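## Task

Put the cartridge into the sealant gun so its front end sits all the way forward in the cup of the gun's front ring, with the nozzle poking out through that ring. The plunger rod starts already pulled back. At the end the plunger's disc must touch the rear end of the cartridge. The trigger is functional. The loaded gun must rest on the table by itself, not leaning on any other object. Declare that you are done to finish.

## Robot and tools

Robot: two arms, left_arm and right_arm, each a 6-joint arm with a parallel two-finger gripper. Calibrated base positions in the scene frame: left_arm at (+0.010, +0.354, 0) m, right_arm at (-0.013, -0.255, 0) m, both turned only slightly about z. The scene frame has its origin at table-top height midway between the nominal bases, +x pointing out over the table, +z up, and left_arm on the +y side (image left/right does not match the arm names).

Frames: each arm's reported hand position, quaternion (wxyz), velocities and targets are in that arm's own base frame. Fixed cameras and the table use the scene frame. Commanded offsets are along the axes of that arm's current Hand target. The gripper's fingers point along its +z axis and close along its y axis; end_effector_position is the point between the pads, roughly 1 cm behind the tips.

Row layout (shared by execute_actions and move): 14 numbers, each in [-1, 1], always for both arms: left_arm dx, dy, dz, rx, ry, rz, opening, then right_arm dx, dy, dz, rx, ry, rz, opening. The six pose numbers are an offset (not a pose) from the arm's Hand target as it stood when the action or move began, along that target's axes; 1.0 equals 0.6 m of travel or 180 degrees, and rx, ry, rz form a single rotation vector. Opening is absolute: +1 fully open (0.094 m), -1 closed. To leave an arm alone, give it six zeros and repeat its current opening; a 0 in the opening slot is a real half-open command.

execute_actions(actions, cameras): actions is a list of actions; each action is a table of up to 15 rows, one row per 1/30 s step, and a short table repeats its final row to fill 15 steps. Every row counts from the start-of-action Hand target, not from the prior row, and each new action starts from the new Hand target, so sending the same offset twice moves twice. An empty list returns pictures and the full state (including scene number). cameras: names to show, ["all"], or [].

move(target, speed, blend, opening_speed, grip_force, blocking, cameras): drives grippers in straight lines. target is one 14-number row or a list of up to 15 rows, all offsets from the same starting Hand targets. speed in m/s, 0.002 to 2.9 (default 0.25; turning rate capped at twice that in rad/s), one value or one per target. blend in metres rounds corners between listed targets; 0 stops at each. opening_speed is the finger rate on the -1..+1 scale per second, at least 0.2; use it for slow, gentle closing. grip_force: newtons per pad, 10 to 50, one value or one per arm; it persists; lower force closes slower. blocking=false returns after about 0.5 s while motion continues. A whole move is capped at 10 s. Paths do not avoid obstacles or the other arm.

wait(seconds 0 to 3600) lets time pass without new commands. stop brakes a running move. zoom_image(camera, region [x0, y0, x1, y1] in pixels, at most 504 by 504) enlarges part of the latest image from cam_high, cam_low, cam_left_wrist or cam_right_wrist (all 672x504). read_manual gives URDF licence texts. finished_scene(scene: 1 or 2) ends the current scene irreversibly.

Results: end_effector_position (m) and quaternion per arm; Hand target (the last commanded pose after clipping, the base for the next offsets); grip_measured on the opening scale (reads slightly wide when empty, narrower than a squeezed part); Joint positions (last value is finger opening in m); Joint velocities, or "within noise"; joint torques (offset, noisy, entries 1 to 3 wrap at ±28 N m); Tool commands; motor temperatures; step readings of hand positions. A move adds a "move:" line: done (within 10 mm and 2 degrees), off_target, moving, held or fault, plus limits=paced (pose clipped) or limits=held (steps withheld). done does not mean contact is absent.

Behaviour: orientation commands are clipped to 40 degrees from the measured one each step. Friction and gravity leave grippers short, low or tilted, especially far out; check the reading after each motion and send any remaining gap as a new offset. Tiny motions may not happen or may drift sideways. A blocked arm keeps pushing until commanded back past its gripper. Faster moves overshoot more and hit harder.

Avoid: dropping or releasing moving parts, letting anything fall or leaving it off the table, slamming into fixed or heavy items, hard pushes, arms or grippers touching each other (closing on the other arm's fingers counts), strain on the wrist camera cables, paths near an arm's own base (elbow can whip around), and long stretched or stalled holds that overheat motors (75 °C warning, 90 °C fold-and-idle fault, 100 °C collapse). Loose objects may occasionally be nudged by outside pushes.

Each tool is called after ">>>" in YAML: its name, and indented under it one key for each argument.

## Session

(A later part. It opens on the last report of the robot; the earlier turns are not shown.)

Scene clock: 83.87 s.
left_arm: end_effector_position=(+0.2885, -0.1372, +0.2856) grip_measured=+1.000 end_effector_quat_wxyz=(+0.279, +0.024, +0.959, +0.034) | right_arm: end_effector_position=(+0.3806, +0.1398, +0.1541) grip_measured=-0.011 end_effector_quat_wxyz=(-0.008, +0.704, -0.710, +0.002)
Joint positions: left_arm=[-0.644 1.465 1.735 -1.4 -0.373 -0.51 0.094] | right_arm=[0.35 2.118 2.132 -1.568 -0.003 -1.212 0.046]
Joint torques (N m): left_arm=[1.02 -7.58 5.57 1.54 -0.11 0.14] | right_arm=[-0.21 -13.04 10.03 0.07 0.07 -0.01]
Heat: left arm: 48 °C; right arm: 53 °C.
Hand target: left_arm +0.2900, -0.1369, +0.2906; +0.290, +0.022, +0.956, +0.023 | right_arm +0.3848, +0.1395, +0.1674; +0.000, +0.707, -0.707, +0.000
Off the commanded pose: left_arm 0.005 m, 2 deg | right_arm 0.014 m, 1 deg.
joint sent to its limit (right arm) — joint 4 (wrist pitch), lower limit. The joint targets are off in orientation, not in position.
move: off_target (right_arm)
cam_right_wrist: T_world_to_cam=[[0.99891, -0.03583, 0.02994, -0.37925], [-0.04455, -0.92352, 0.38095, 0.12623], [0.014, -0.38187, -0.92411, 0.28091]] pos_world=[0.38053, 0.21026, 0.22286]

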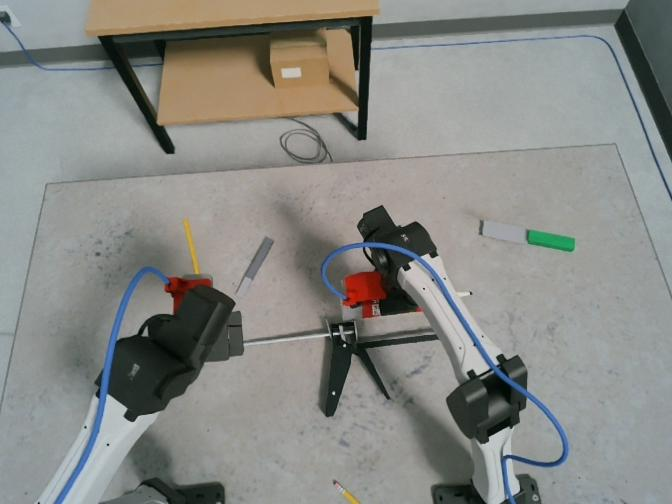

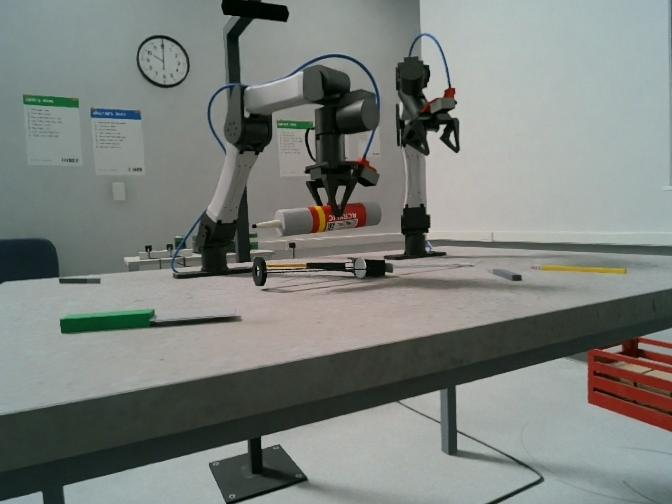

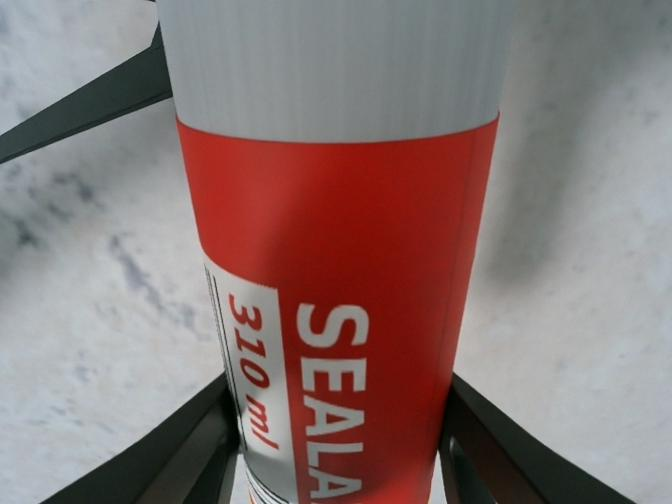

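>>> move:
  target: [0,0,0,0,0,0,1, 0,0,0.079,0,-0.072,0,-0.07]
  speed: 0.15
  cameras: ["cam_high","cam_low","cam_right_wrist"]

>>> zoom_image:
  camera: "cam_low"
  region: [220, 180, 420, 310]

>>> zoom_image:
  camera: "cam_high"
  region: [300, 240, 500, 400]

Scene clock: 86.90 s.
left_arm: end_effector_position=(+0.2885, -0.1372, +0.2856) grip_measured=+1.000 end_effector_quat_wxyz=(+0.279, +0.024, +0.959, +0.034) | right_arm: end_effector_position=(+0.3799, +0.1322, +0.0940) grip_measured=-0.011 end_effector_quat_wxyz=(-0.033, +0.698, -0.710, -0.083)
Joint positions: left_arm=[-0.644 1.465 1.735 -1.4 -0.373 -0.51 0.094] | right_arm=[0.259 2.108 1.864 -1.353 -0.177 -1.298 0.046]
Joint torques (N m): left_arm=[1.06 -7.66 5.49 1.55 -0.11 0.12] | right_arm=[-0.25 -18.7 6.6 0.35 -0.59 -0.04]
Heat: left arm: 48 °C; right arm: 53 °C.
Hand target: left_arm +0.2900, -0.1369, +0.2906; +0.290, +0.022, +0.956, +0.023 | right_arm +0.3848, +0.1395, +0.1200; -0.080, +0.703, -0.703, -0.080
Off the commanded pose: left_arm 0.005 m, 2 deg | right_arm 0.027 m, 5 deg.
move: off_target (right_arm)
cam_right_wrist: T_world_to_cam=[[0.99737, -0.04007, -0.06042, -0.3673], [-0.02476, -0.97154, 0.23558, 0.1546], [-0.06814, -0.23347, -0.96997, 0.23839]] pos_world=[0.3864, 0.19114, 0.17262]

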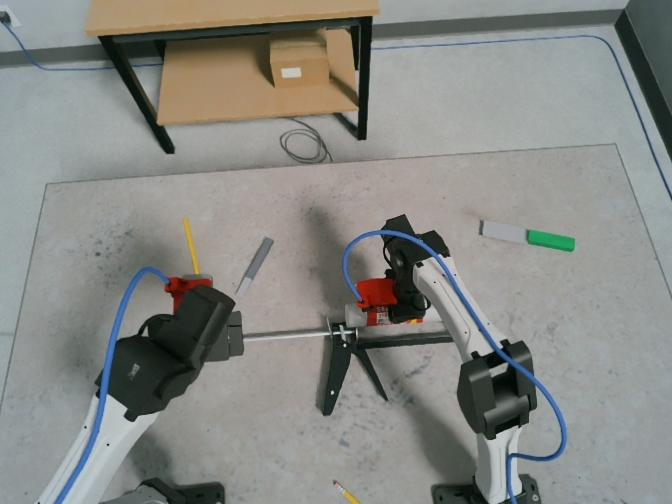

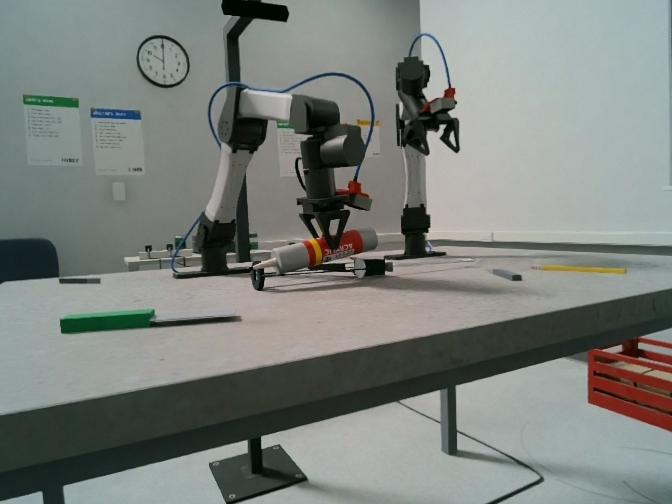

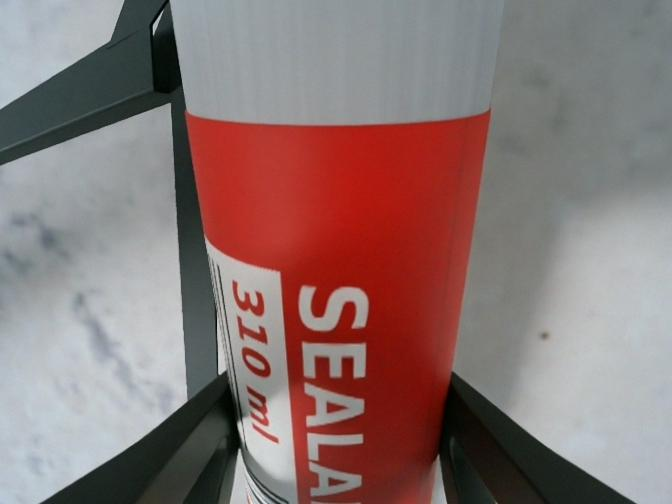

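Scaled by 2.520 from the camera's image (finer frame: 960x720).

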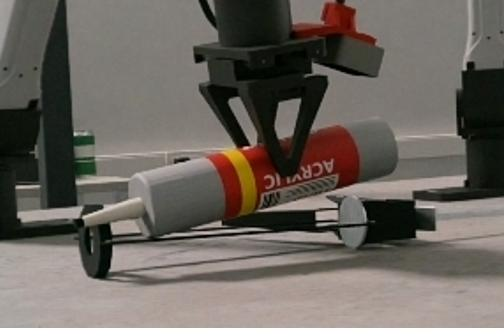

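Scaled by 2.520 from the camera's image (finer frame: 960x720).

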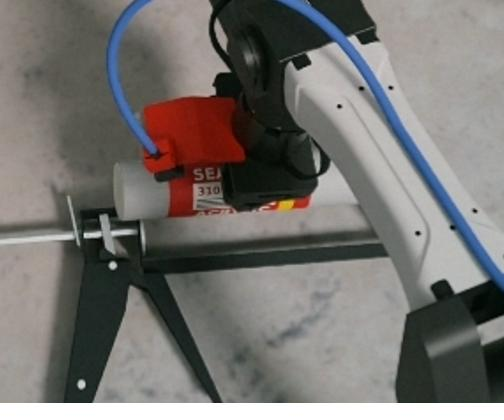

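>>> execute_actions:
  actions:
    - [[0,0,0,0,0,0,1, 0,0,0,0,0,0,-0.07]]

Scene clock: 87.73 s.
left_arm: end_effector_position=(+0.2885, -0.1372, +0.2856) grip_measured=+1.000 end_effector_quat_wxyz=(+0.279, +0.024, +0.959, +0.034) | right_arm: end_effector_position=(+0.3799, +0.1323, +0.0940) grip_measured=-0.011 end_effector_quat_wxyz=(-0.033, +0.698, -0.710, -0.083)
Joint positions: left_arm=[-0.644 1.465 1.735 -1.4 -0.373 -0.51 0.094] | right_arm=[0.259 2.108 1.864 -1.352 -0.178 -1.298 0.046]
Joint torques (N m): left_arm=[1.07 -7.75 5.64 1.56 -0.14 0.12] | right_arm=[-0.27 -18.66 6.56 0.34 -0.58 -0.03]
Motor temperatures (°C): left_arm=[26 48 48 37 29 28 26] | right_arm=[30 54 50 33 28 28 31]
Heat: left arm: 48 °C; right arm: 54 °C.
Hand target: left_arm +0.2900, -0.1369, +0.2906; +0.290, +0.022, +0.956, +0.023 | right_arm +0.3848, +0.1395, +0.1200; -0.080, +0.703, -0.703, -0.080
Off the commanded pose: left_arm 0.005 m, 2 deg | right_arm 0.027 m, 5 deg.
Step readings (end_effector_position of left_arm | right_arm):
0: (+0.2885, -0.1372, +0.2856) | (+0.3800, +0.1322, +0.0940)
1: (+0.2885, -0.1372, +0.2856) | (+0.3800, +0.1322, +0.0940)
2: (+0.2885, -0.1372, +0.2856) | (+0.3800, +0.1322, +0.0940)
4: (+0.2885, -0.1372, +0.2856) | (+0.3800, +0.1322, +0.0940)
8: (+0.2885, -0.1372, +0.2856) | (+0.3800, +0.1322, +0.0940)
15: (+0.2885, -0.1372, +0.2856) | (+0.3799, +0.1323, +0.0940)

>>> move:
  target: [0,0,0,0,0,0,1, -0.059,0.032,-0.0154,0.02,-0.015,0.008,-0.07]
  speed: 0.15
  cameras: ["cam_high","cam_low","cam_right_wrist"]

>>> zoom_image:
  camera: "cam_low"
  region: [220, 180, 420, 310]

>>> zoom_image:
  camera: "cam_high"
  region: [300, 240, 500, 400]

Scene clock: 89.77 s.
left_arm: end_effector_position=(+0.2885, -0.1372, +0.2856) grip_measured=+1.000 end_effector_quat_wxyz=(+0.279, +0.024, +0.959, +0.034) | right_arm: end_effector_position=(+0.3597, +0.1672, +0.1104) grip_measured=-0.011 end_effector_quat_wxyz=(-0.073, +0.692, -0.713, -0.084)
Joint positions: left_arm=[-0.644 1.465 1.735 -1.4 -0.373 -0.51 0.094] | right_arm=[0.342 1.989 1.746 -1.264 -0.214 -1.191 0.046]
Joint torques (N m): left_arm=[1.1 -7.51 5.5 1.54 -0.08 0.12] | right_arm=[-0.32 -17.72 7.06 0.56 -0.39 0.15]
Motor temperatures (°C): left_arm=[26 48 48 37 29 28 26] | right_arm=[30 55 50 33 28 28 31]
Heat: left arm: 48 °C; right arm: 55 °C.
Hand target: left_arm +0.2900, -0.1369, +0.2906; +0.290, +0.022, +0.956, +0.023 | right_arm +0.3656, +0.1720, +0.1368; -0.117, +0.689, -0.712, -0.075
Off the commanded pose: left_arm 0.005 m, 2 deg | right_arm 0.028 m, 5 deg.
move: off_target (right_arm)
cam_right_wrist: T_world_to_cam=[[0.99821, -0.0591, -0.00896, -0.34756], [-0.05657, -0.98243, 0.17785, 0.20395], [-0.01931, -0.17702, -0.98402, 0.23561]] pos_world=[0.36302, 0.22154, 0.19246]

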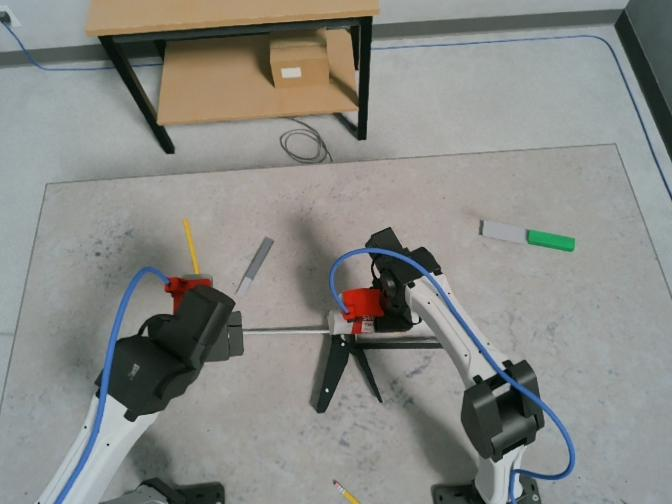

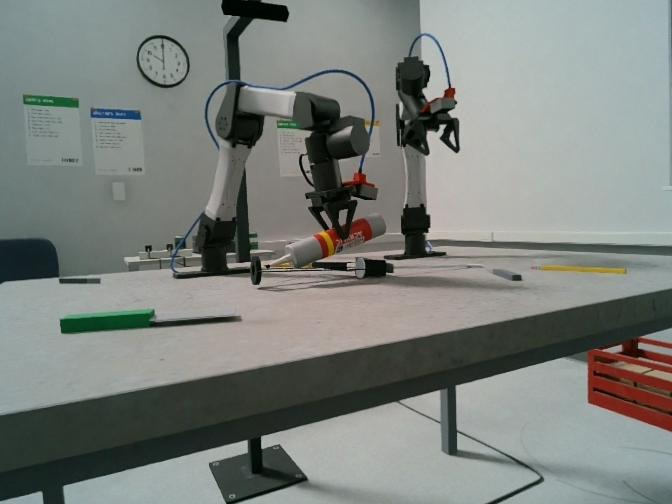

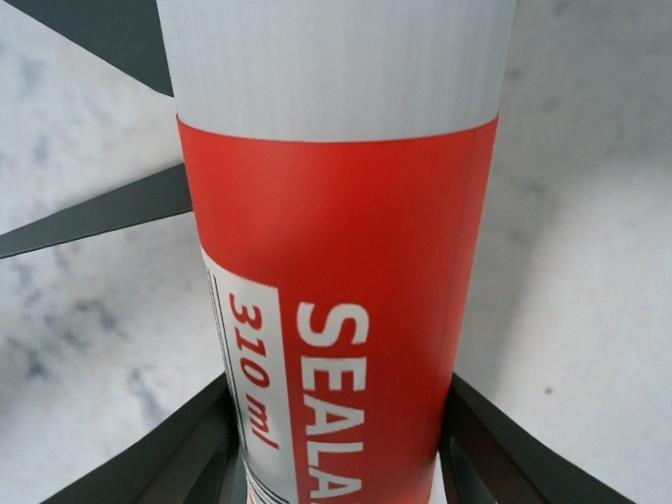

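Scaled by 2.520 from the camera's image (finer frame: 960x720).

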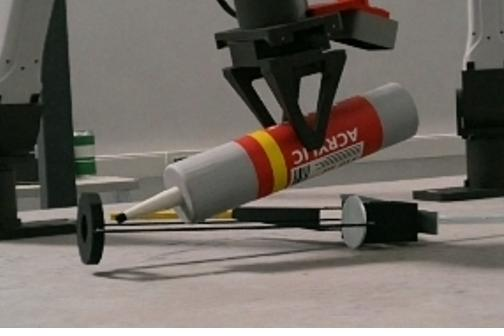

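Scaled by 2.520 from the camera's image (finer frame: 960x720).

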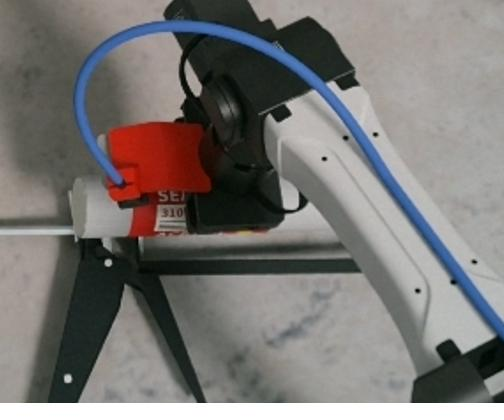

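>>> move:
  target: [0.06,-0.063,0.12,0.231,0,-0.154,1, 0,0,0,0,0,0,-0.07]
  cameras: ["cam_left_wrist"]

Scene clock: 94.20 s.
left_arm: end_effector_position=(+0.2973, -0.1695, +0.2010) grip_measured=+1.000 end_effector_quat_wxyz=(+0.248, -0.103, +0.889, -0.370) | right_arm: end_effector_position=(+0.3599, +0.1673, +0.1104) grip_measured=-0.011 end_effector_quat_wxyz=(-0.073, +0.692, -0.714, -0.084)
Joint positions: left_arm=[-0.299 1.138 0.906 -0.497 0.442 -0.73 0.094] | right_arm=[0.342 1.989 1.746 -1.263 -0.214 -1.19 0.046]
Joint torques (N m): left_arm=[0.87 -5.65 6.89 2.25 0.31 -0.06] | right_arm=[-0.27 -17.7 7.05 0.54 -0.38 0.15]
Motor temperatures (°C): left_arm=[26 47 48 37 29 28 26] | right_arm=[30 57 50 33 28 28 31]
Heat: left arm: 48 °C; right arm: 57 °C.
Hand target: left_arm +0.2991, -0.1704, +0.2087; +0.261, -0.102, +0.880, -0.384 | right_arm +0.3656, +0.1720, +0.1368; -0.117, +0.689, -0.712, -0.075
Off the commanded pose: left_arm 0.008 m, 2 deg | right_arm 0.027 m, 5 deg.
move: done
cam_left_wrist: T_world_to_cam=[[0.00895, -0.6919, 0.72193, -0.26454], [-0.99564, -0.07324, -0.05784, 0.32941], [0.0929, -0.71826, -0.68954, 0.07477]] pos_world=[0.32339, -0.10521, 0.26159]

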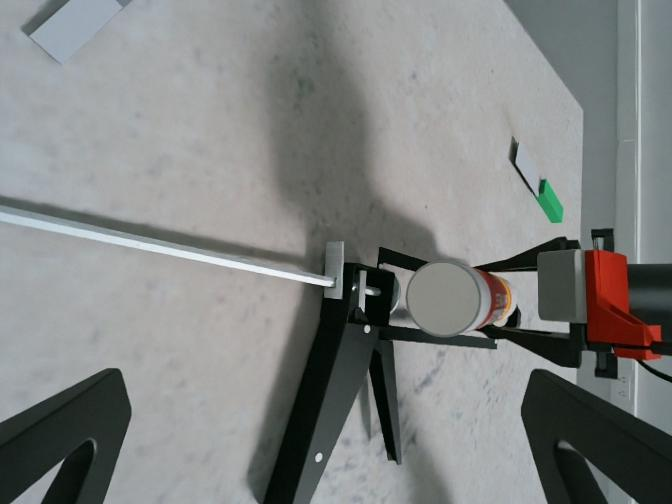

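>>> zoom_image:
  camera: "cam_left_wrist"
  region: [290, 220, 560, 400]

Scaled by 1.867 from the camera's image (finer frame: 960x720).

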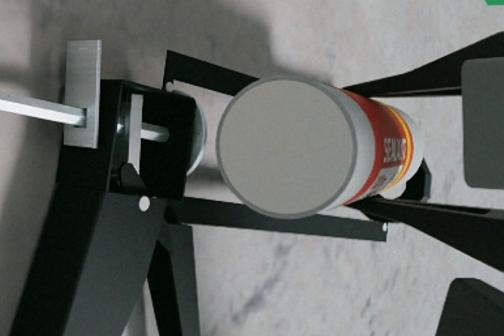

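>>> move:
  target: [0,0,0,0,0,0,1, 0.0028,-0.005,0.010,0.0059,0,0.026,-0.07]
  speed: 0.1
  cameras: ["cam_high","cam_low","cam_left_wrist"]

>>> zoom_image:
  camera: "cam_low"
  region: [220, 200, 400, 300]

>>> zoom_image:
  camera: "cam_left_wrist"
  region: [290, 220, 560, 400]

Scene clock: 97.53 s.
left_arm: end_effector_position=(+0.2974, -0.1696, +0.2011) grip_measured=+1.000 end_effector_quat_wxyz=(+0.249, -0.103, +0.889, -0.370) | right_arm: end_effector_position=(+0.3617, +0.1680, +0.1017) grip_measured=-0.011 end_effector_quat_wxyz=(+0.073, -0.661, +0.742, +0.085)
Joint positions: left_arm=[-0.299 1.138 0.906 -0.496 0.442 -0.731 0.094] | right_arm=[0.342 1.989 1.711 -1.219 -0.214 -1.105 0.046]
Joint torques (N m): left_arm=[0.85 -5.41 6.83 2.27 0.3 -0.03] | right_arm=[-0.23 -18.41 7.09 0.56 -0.29 0.15]
Motor temperatures (°C): left_arm=[26 47 47 38 29 28 26] | right_arm=[30 58 50 33 28 27 31]
Heat: left arm: 47 °C; right arm: 58 °C.
Hand target: left_arm +0.2990, -0.1703, +0.2087; +0.261, -0.102, +0.880, -0.384 | right_arm +0.3689, +0.1719, +0.1307; +0.120, -0.658, +0.740, +0.074
Off the commanded pose: left_arm 0.008 m, 2 deg | right_arm 0.030 m, 6 deg.
move: off_target (right_arm)
cam_left_wrist: T_world_to_cam=[[0.00883, -0.69155, 0.72227, -0.26463], [-0.99559, -0.07354, -0.05825, 0.32948], [0.0934, -0.71857, -0.68915, 0.07454]] pos_world=[0.3234, -0.10521, 0.26169]

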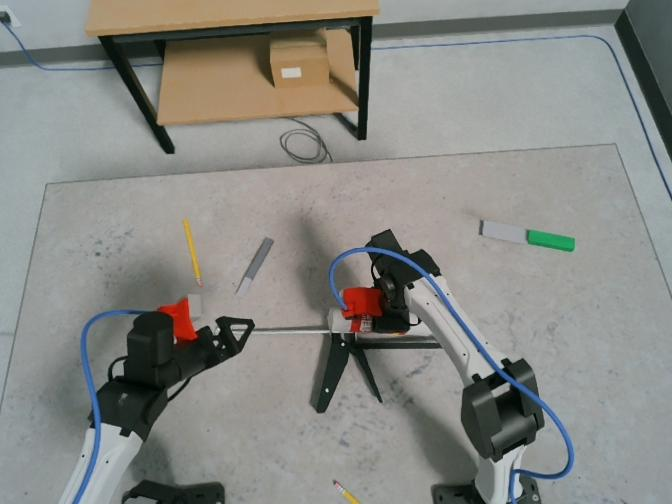

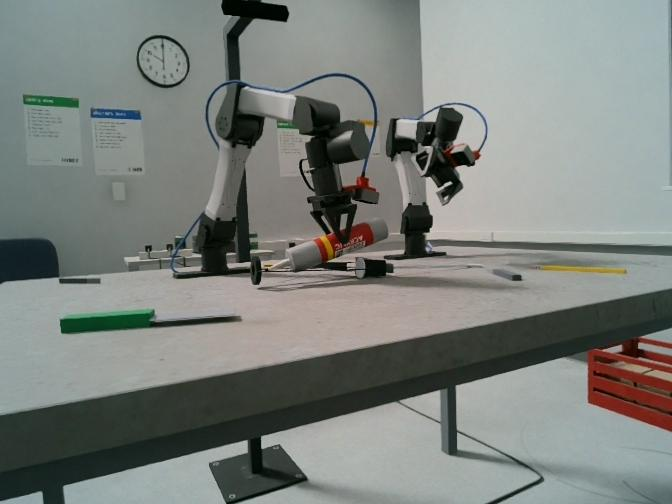

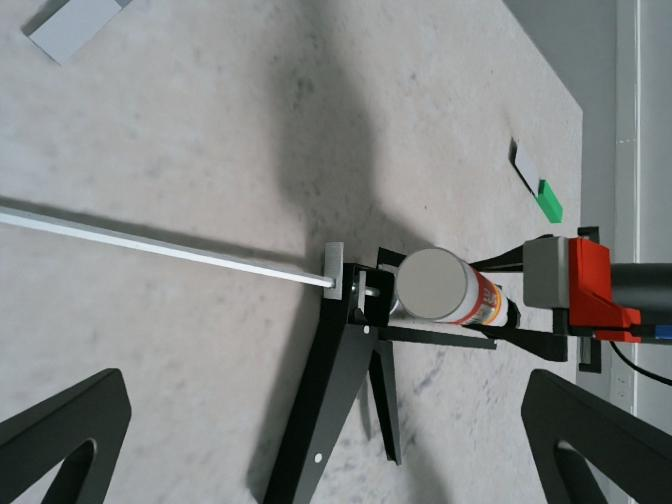

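Scaled by 2.800 from the camera's image (finer frame: 960x720).

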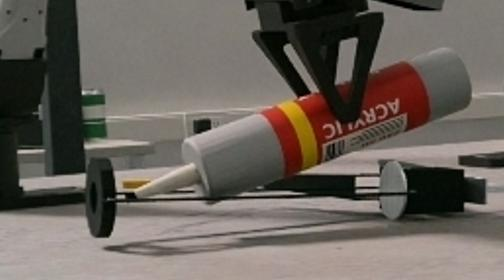

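Scaled by 1.867 from the camera's image (finer frame: 960x720).

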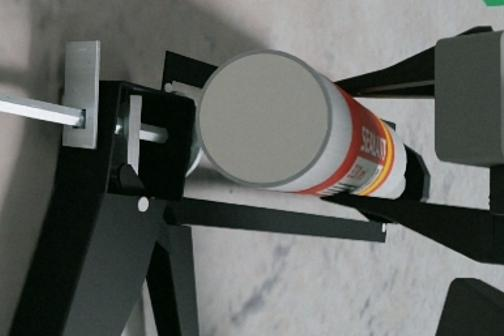

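>>> move:
  target: [0,0,0,0,0,0,1, 0.0358,0,-0.0081,0,0,0,-0.07]
  speed: 0.08
  cameras: ["cam_low","cam_left_wrist"]

>>> zoom_image:
  camera: "cam_low"
  region: [220, 200, 400, 300]

>>> zoom_image:
  camera: "cam_left_wrist"
  region: [290, 220, 560, 400]

Scene clock: 99.00 s.
left_arm: end_effector_position=(+0.2974, -0.1696, +0.2011) grip_measured=+1.000 end_effector_quat_wxyz=(+0.249, -0.103, +0.889, -0.370) | right_arm: end_effector_position=(+0.3605, +0.1438, +0.1024) grip_measured=-0.011 end_effector_quat_wxyz=(+0.074, -0.652, +0.750, +0.082)
Joint positions: left_arm=[-0.299 1.138 0.906 -0.496 0.442 -0.731 0.094] | right_arm=[0.285 1.952 1.662 -1.214 -0.212 -1.14 0.046]
Joint torques (N m): left_arm=[0.84 -5.52 6.89 2.26 0.31 -0.06] | right_arm=[-0.01 -17.68 7.08 0.55 -0.39 -0.03]
Motor temperatures (°C): left_arm=[26 47 47 38 29 28 26] | right_arm=[30 59 50 33 28 27 31]
Heat: left arm: 47 °C; right arm: 59 °C.
Hand target: left_arm +0.2990, -0.1703, +0.2087; +0.261, -0.102, +0.880, -0.384 | right_arm +0.3663, +0.1499, +0.1296; +0.120, -0.658, +0.740, +0.073
Off the commanded pose: left_arm 0.008 m, 2 deg | right_arm 0.028 m, 6 deg.
move: off_target (right_arm)
cam_left_wrist: T_world_to_cam=[[0.00883, -0.69155, 0.72227, -0.26463], [-0.99559, -0.07354, -0.05825, 0.32948], [0.0934, -0.71857, -0.68915, 0.07454]] pos_world=[0.3234, -0.10521, 0.26169]

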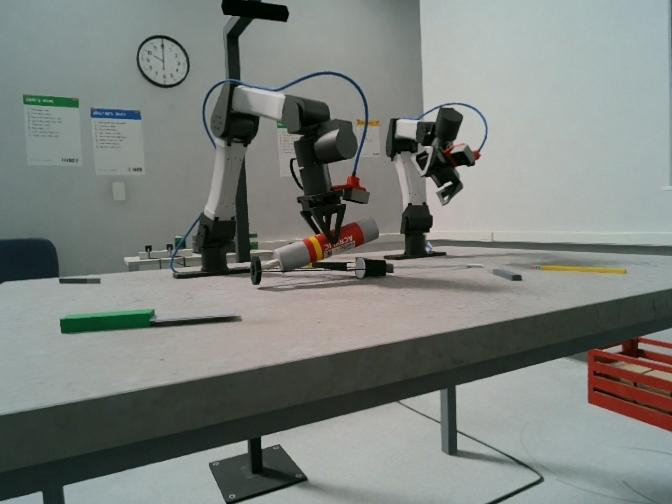

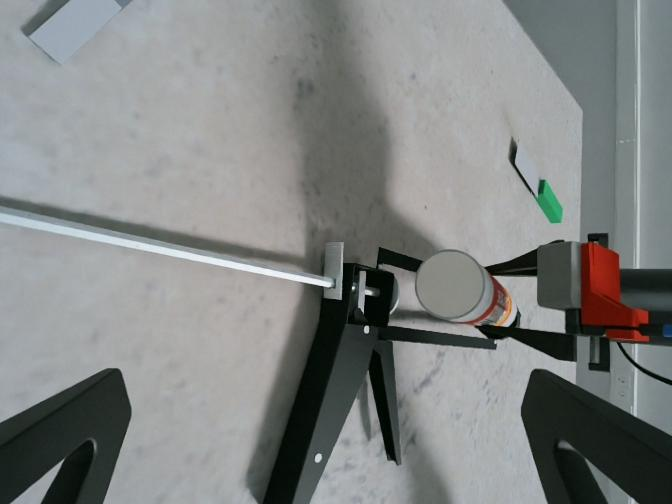

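Scaled by 2.800 from the camera's image (finer frame: 960x720).

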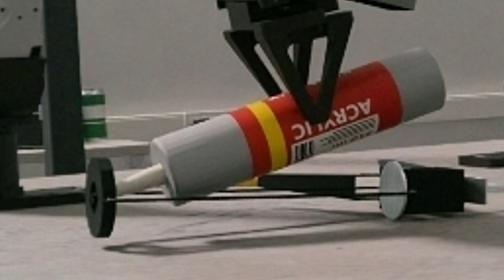

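Scaled by 1.867 from the camera's image (finer frame: 960x720).

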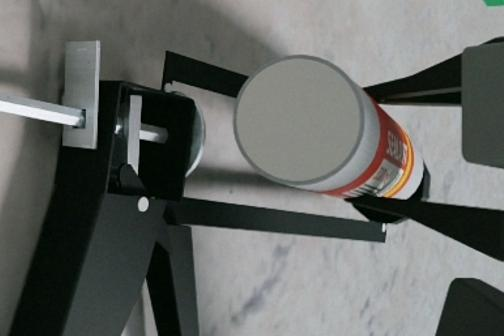

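>>> move:
  target: [0,0,0,0,0,0,1, 0.05,0,0,0,0,0,-0.07]
  speed: 0.08
  cameras: ["cam_low","cam_left_wrist","cam_high"]

>>> zoom_image:
  camera: "cam_low"
  region: [220, 200, 400, 300]

>>> zoom_image:
  camera: "cam_left_wrist"
  region: [290, 220, 560, 400]

>>> zoom_image:
  camera: "cam_high"
  region: [300, 240, 500, 400]

Scene clock: 100.23 s.
left_arm: end_effector_position=(+0.2974, -0.1696, +0.2011) grip_measured=+1.000 end_effector_quat_wxyz=(+0.249, -0.103, +0.889, -0.370) | right_arm: end_effector_position=(+0.3552, +0.1141, +0.0951) grip_measured=-0.011 end_effector_quat_wxyz=(+0.071, -0.651, +0.751, +0.083)
Joint positions: left_arm=[-0.299 1.138 0.906 -0.496 0.442 -0.731 0.094] | right_arm=[0.212 1.915 1.583 -1.194 -0.214 -1.212 0.046]
Joint torques (N m): left_arm=[0.88 -5.49 6.78 2.25 0.32 -0.05] | right_arm=[-0.03 -17.02 7.12 0.55 -0.51 -0.06]
Motor temperatures (°C): left_arm=[26 46 47 38 29 28 26] | right_arm=[30 60 50 33 28 28 31]
Heat: left arm: 47 °C; right arm: 60 °C.
Hand target: left_arm +0.2990, -0.1703, +0.2087; +0.261, -0.102, +0.880, -0.384 | right_arm +0.3632, +0.1213, +0.1213; +0.120, -0.658, +0.740, +0.073
Off the commanded pose: left_arm 0.008 m, 2 deg | right_arm 0.028 m, 6 deg.
move: off_target (right_arm)
cam_left_wrist: T_world_to_cam=[[0.00883, -0.69155, 0.72227, -0.26463], [-0.99559, -0.07354, -0.05825, 0.32948], [0.0934, -0.71857, -0.68915, 0.07454]] pos_world=[0.3234, -0.10521, 0.26169]
Images, in order (width x height): cam_high 672x504, cam_low 672x504, cam_left_wrist 672x504.

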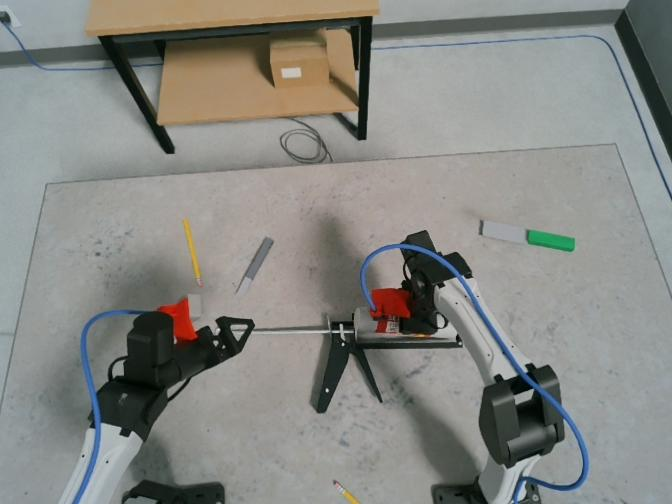

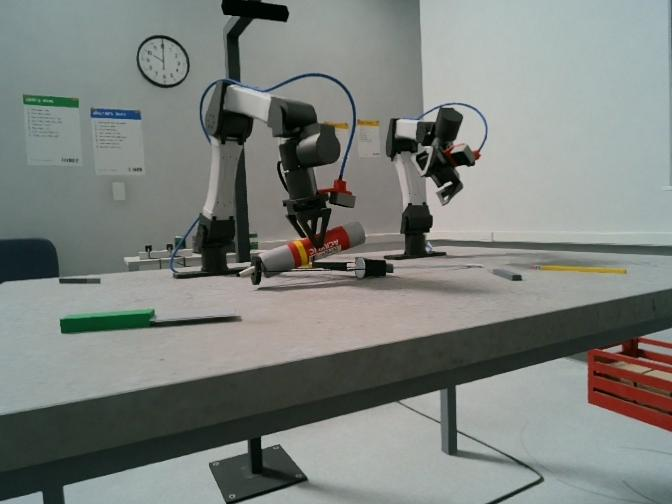

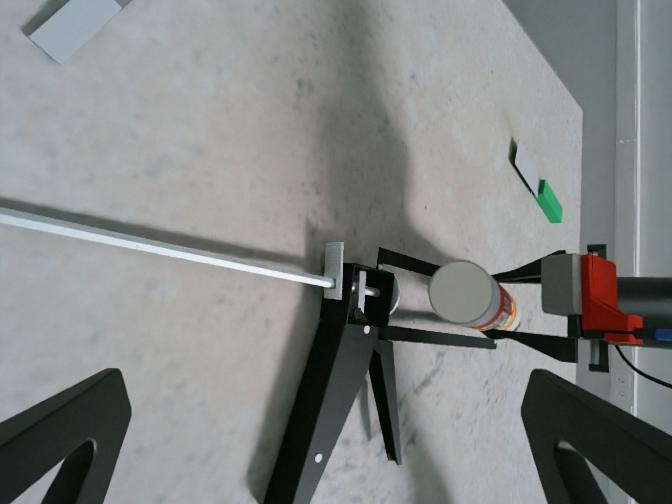

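Scaled by 2.800 from the camera's image (finer frame: 960x720).

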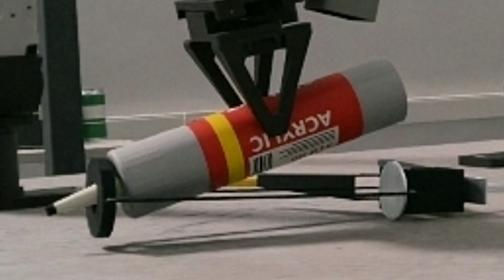

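Scaled by 1.867 from the camera's image (finer frame: 960x720).

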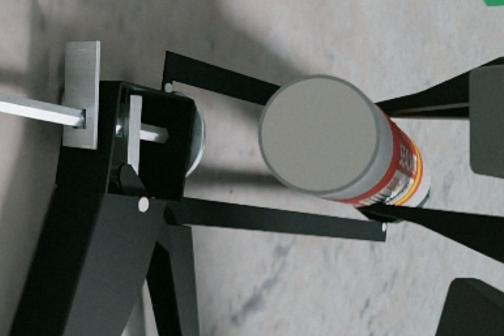

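Scaled by 2.520 from the camera's image (finer frame: 960x720).

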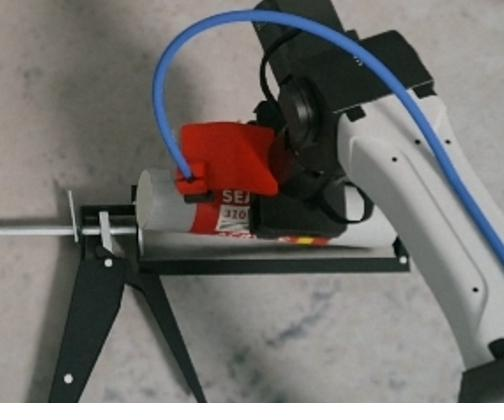

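>>> zoom_image:
  camera: "cam_high"
  region: [400, 290, 480, 370]

>>> zoom_image:
  camera: "cam_low"
  region: [230, 240, 300, 300]

>>> zoom_image:
  camera: "cam_left_wrist"
  region: [420, 240, 540, 360]

Scaled by 6.300 from the camera's image (finer frame: 960x720).

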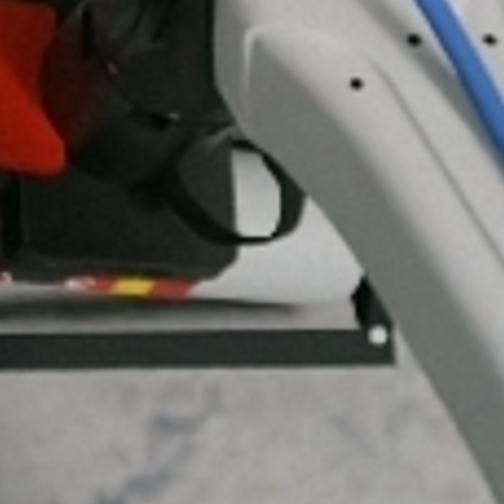

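Scaled by 7.200 from the camera's image (finer frame: 960x720).

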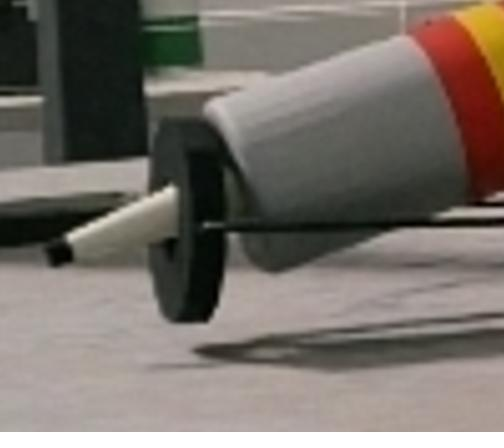

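Scaled by 4.200 from the camera's image (finer frame: 960x720).

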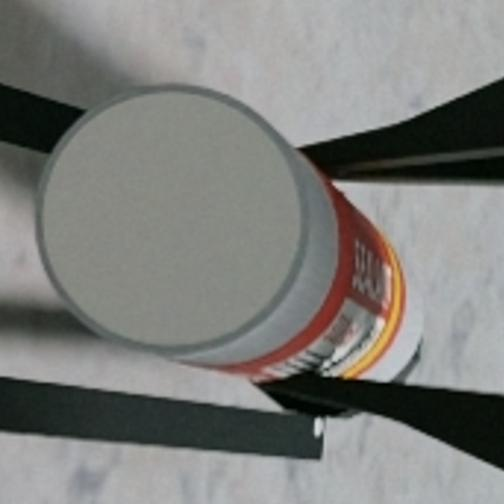

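>>> move:
  target: [0,0,0,0,0,0,1, 0.0022,0.0065,0.0065,0,0,0,-0.07]
  speed: 0.06
  cameras: ["cam_low","cam_left_wrist","cam_high"]

>>> zoom_image:
  camera: "cam_high"
  region: [400, 290, 480, 370]

>>> zoom_image:
  camera: "cam_low"
  region: [230, 240, 300, 300]

>>> zoom_image:
  camera: "cam_left_wrist"
  region: [290, 220, 560, 400]

Scene clock: 101.93 s.
left_arm: end_effector_position=(+0.2974, -0.1696, +0.2011) grip_measured=+1.000 end_effector_quat_wxyz=(+0.249, -0.103, +0.889, -0.370) | right_arm: end_effector_position=(+0.3530, +0.1138, +0.0917) grip_measured=-0.011 end_effector_quat_wxyz=(+0.074, -0.652, +0.750, +0.082)
Joint positions: left_arm=[-0.299 1.138 0.906 -0.496 0.442 -0.731 0.094] | right_arm=[0.212 1.901 1.55 -1.168 -0.215 -1.214 0.046]
Joint torques (N m): left_arm=[0.94 -5.64 6.9 2.27 0.3 -0.03] | right_arm=[0.2 -16.85 6.98 0.51 -0.49 -0.01]
Motor temperatures (°C): left_arm=[26 46 47 39 29 28 26] | right_arm=[30 61 50 33 28 28 31]
Heat: left arm: 47 °C; right arm: 61 °C.
Hand target: left_arm +0.2990, -0.1703, +0.2087; +0.261, -0.102, +0.880, -0.384 | right_arm +0.3595, +0.1215, +0.1171; +0.120, -0.658, +0.740, +0.073
Off the commanded pose: left_arm 0.008 m, 2 deg | right_arm 0.027 m, 6 deg.
move: off_target (right_arm)
cam_left_wrist: T_world_to_cam=[[0.00883, -0.69155, 0.72227, -0.26463], [-0.99559, -0.07354, -0.05825, 0.32948], [0.0934, -0.71857, -0.68915, 0.07454]] pos_world=[0.3234, -0.10521, 0.26169]
Images, in order (width x height): cam_high 672x504, cam_low 672x504, cam_left_wrist 672x504.

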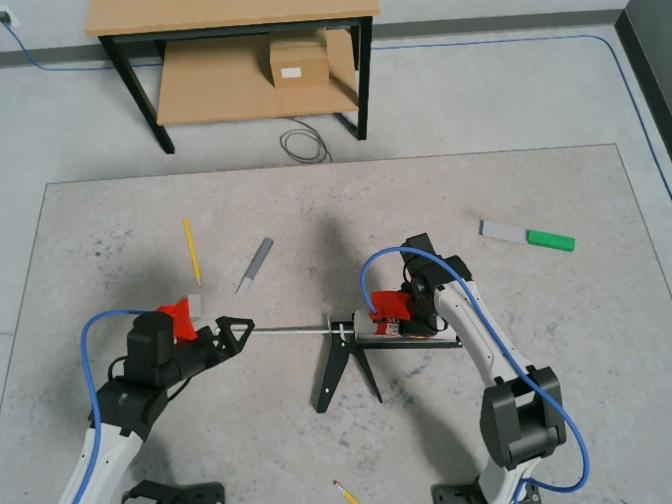

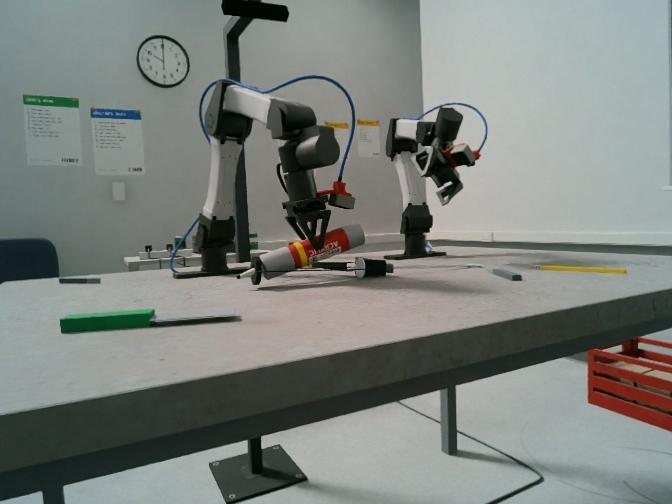

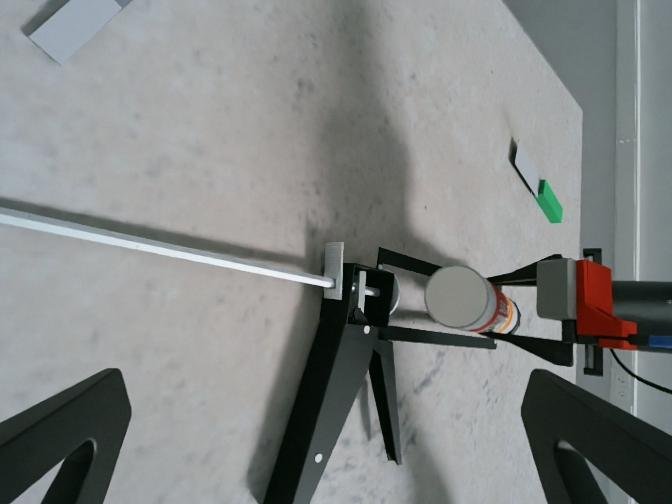

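Scaled by 6.300 from the camera's image (finer frame: 960x720).

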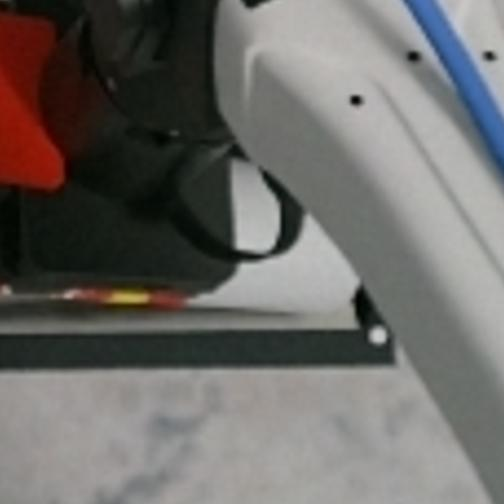

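Scaled by 7.200 from the camera's image (finer frame: 960x720).

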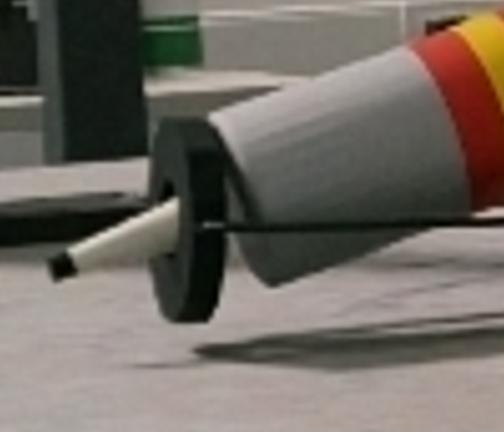

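Scaled by 1.867 from the camera's image (finer frame: 960x720).

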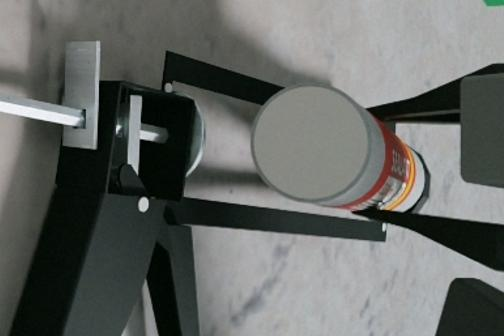

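>>> move:
  target: [0,0,0,0,0,0,1, 0.0225,0,0,0,0,0,-0.07]
  speed: 0.05
  cameras: ["cam_low","cam_left_wrist","cam_high"]

>>> zoom_image:
  camera: "cam_high"
  region: [400, 290, 480, 370]

>>> zoom_image:
  camera: "cam_low"
  region: [230, 240, 300, 300]

>>> zoom_image:
  camera: "cam_left_wrist"
  region: [290, 220, 560, 400]

Scene clock: 103.27 s.
left_arm: end_effector_position=(+0.2974, -0.1696, +0.2011) grip_measured=+1.000 end_effector_quat_wxyz=(+0.249, -0.103, +0.889, -0.370) | right_arm: end_effector_position=(+0.3506, +0.1050, +0.0886) grip_measured=-0.011 end_effector_quat_wxyz=(+0.076, -0.654, +0.748, +0.085)
Joint positions: left_arm=[-0.299 1.138 0.906 -0.496 0.442 -0.731 0.094] | right_arm=[0.185 1.889 1.521 -1.157 -0.224 -1.247 0.046]
Joint torques (N m): left_arm=[0.76 -5.57 6.78 2.26 0.29 -0.05] | right_arm=[-0.51 -16.66 6.9 0.48 -0.44 -0.03]
Motor temperatures (°C): left_arm=[26 46 47 39 29 28 26] | right_arm=[30 61 50 33 28 28 31]
Heat: left arm: 47 °C; right arm: 61 °C.
Hand target: left_arm +0.2990, -0.1703, +0.2087; +0.261, -0.102, +0.880, -0.384 | right_arm +0.3580, +0.1086, +0.1133; +0.120, -0.658, +0.740, +0.073
Off the commanded pose: left_arm 0.008 m, 2 deg | right_arm 0.026 m, 5 deg.
move: off_target (right_arm)
cam_left_wrist: T_world_to_cam=[[0.00883, -0.69155, 0.72227, -0.26463], [-0.99559, -0.07354, -0.05825, 0.32948], [0.0934, -0.71857, -0.68915, 0.07454]] pos_world=[0.3234, -0.10521, 0.26169]
Images, in order (width x height): cam_high 672x504, cam_low 672x504, cam_left_wrist 672x504.

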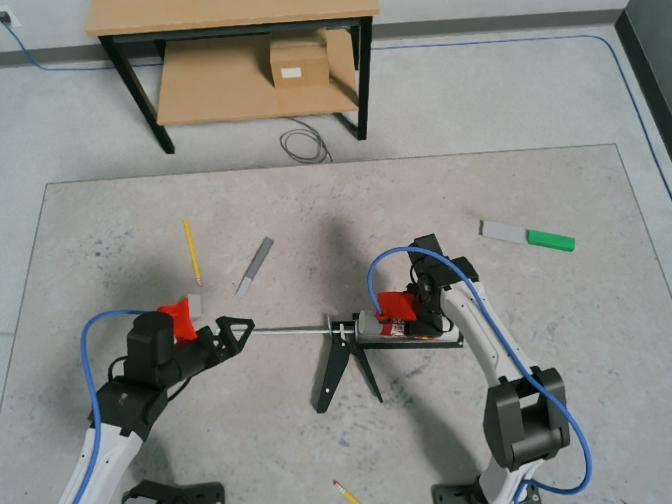

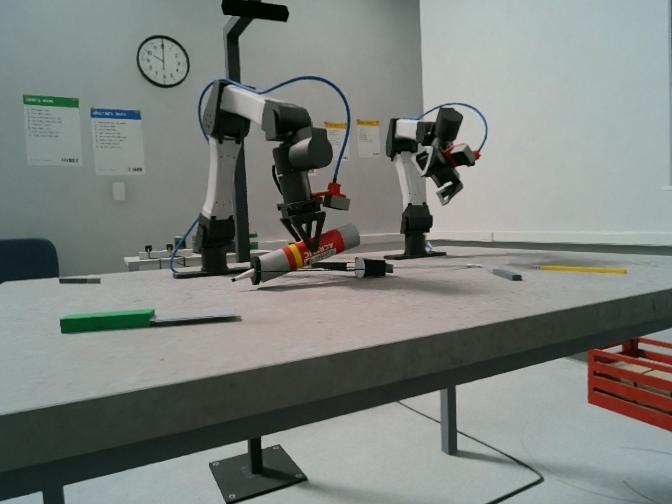

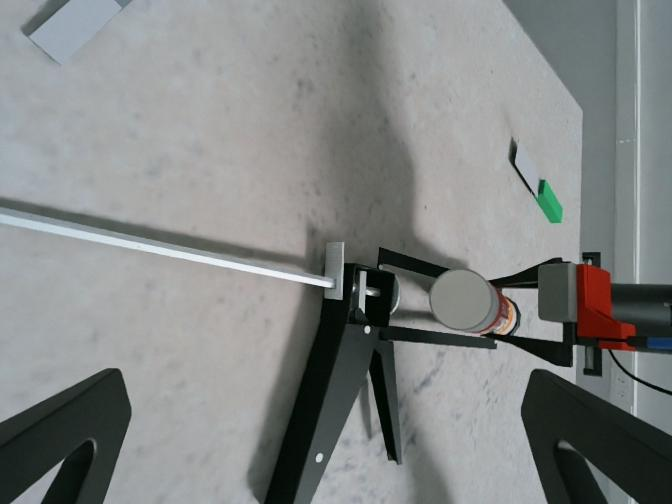

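Scaled by 6.300 from the camera's image (finer frame: 960x720).

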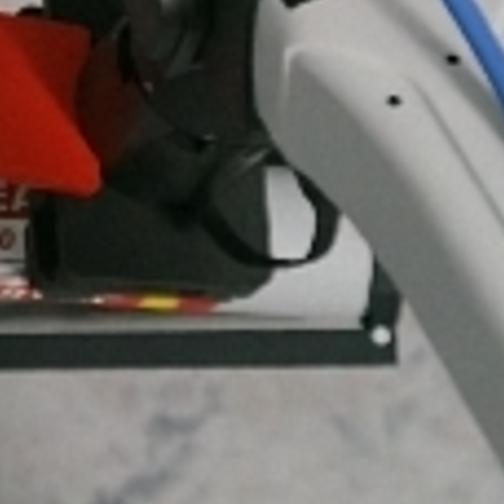

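Scaled by 7.200 from the camera's image (finer frame: 960x720).

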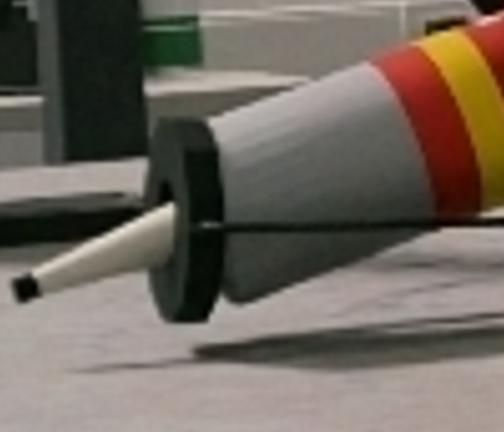

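Scaled by 1.867 from the camera's image (finer frame: 960x720).

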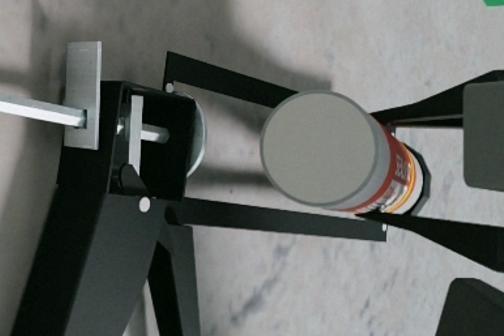

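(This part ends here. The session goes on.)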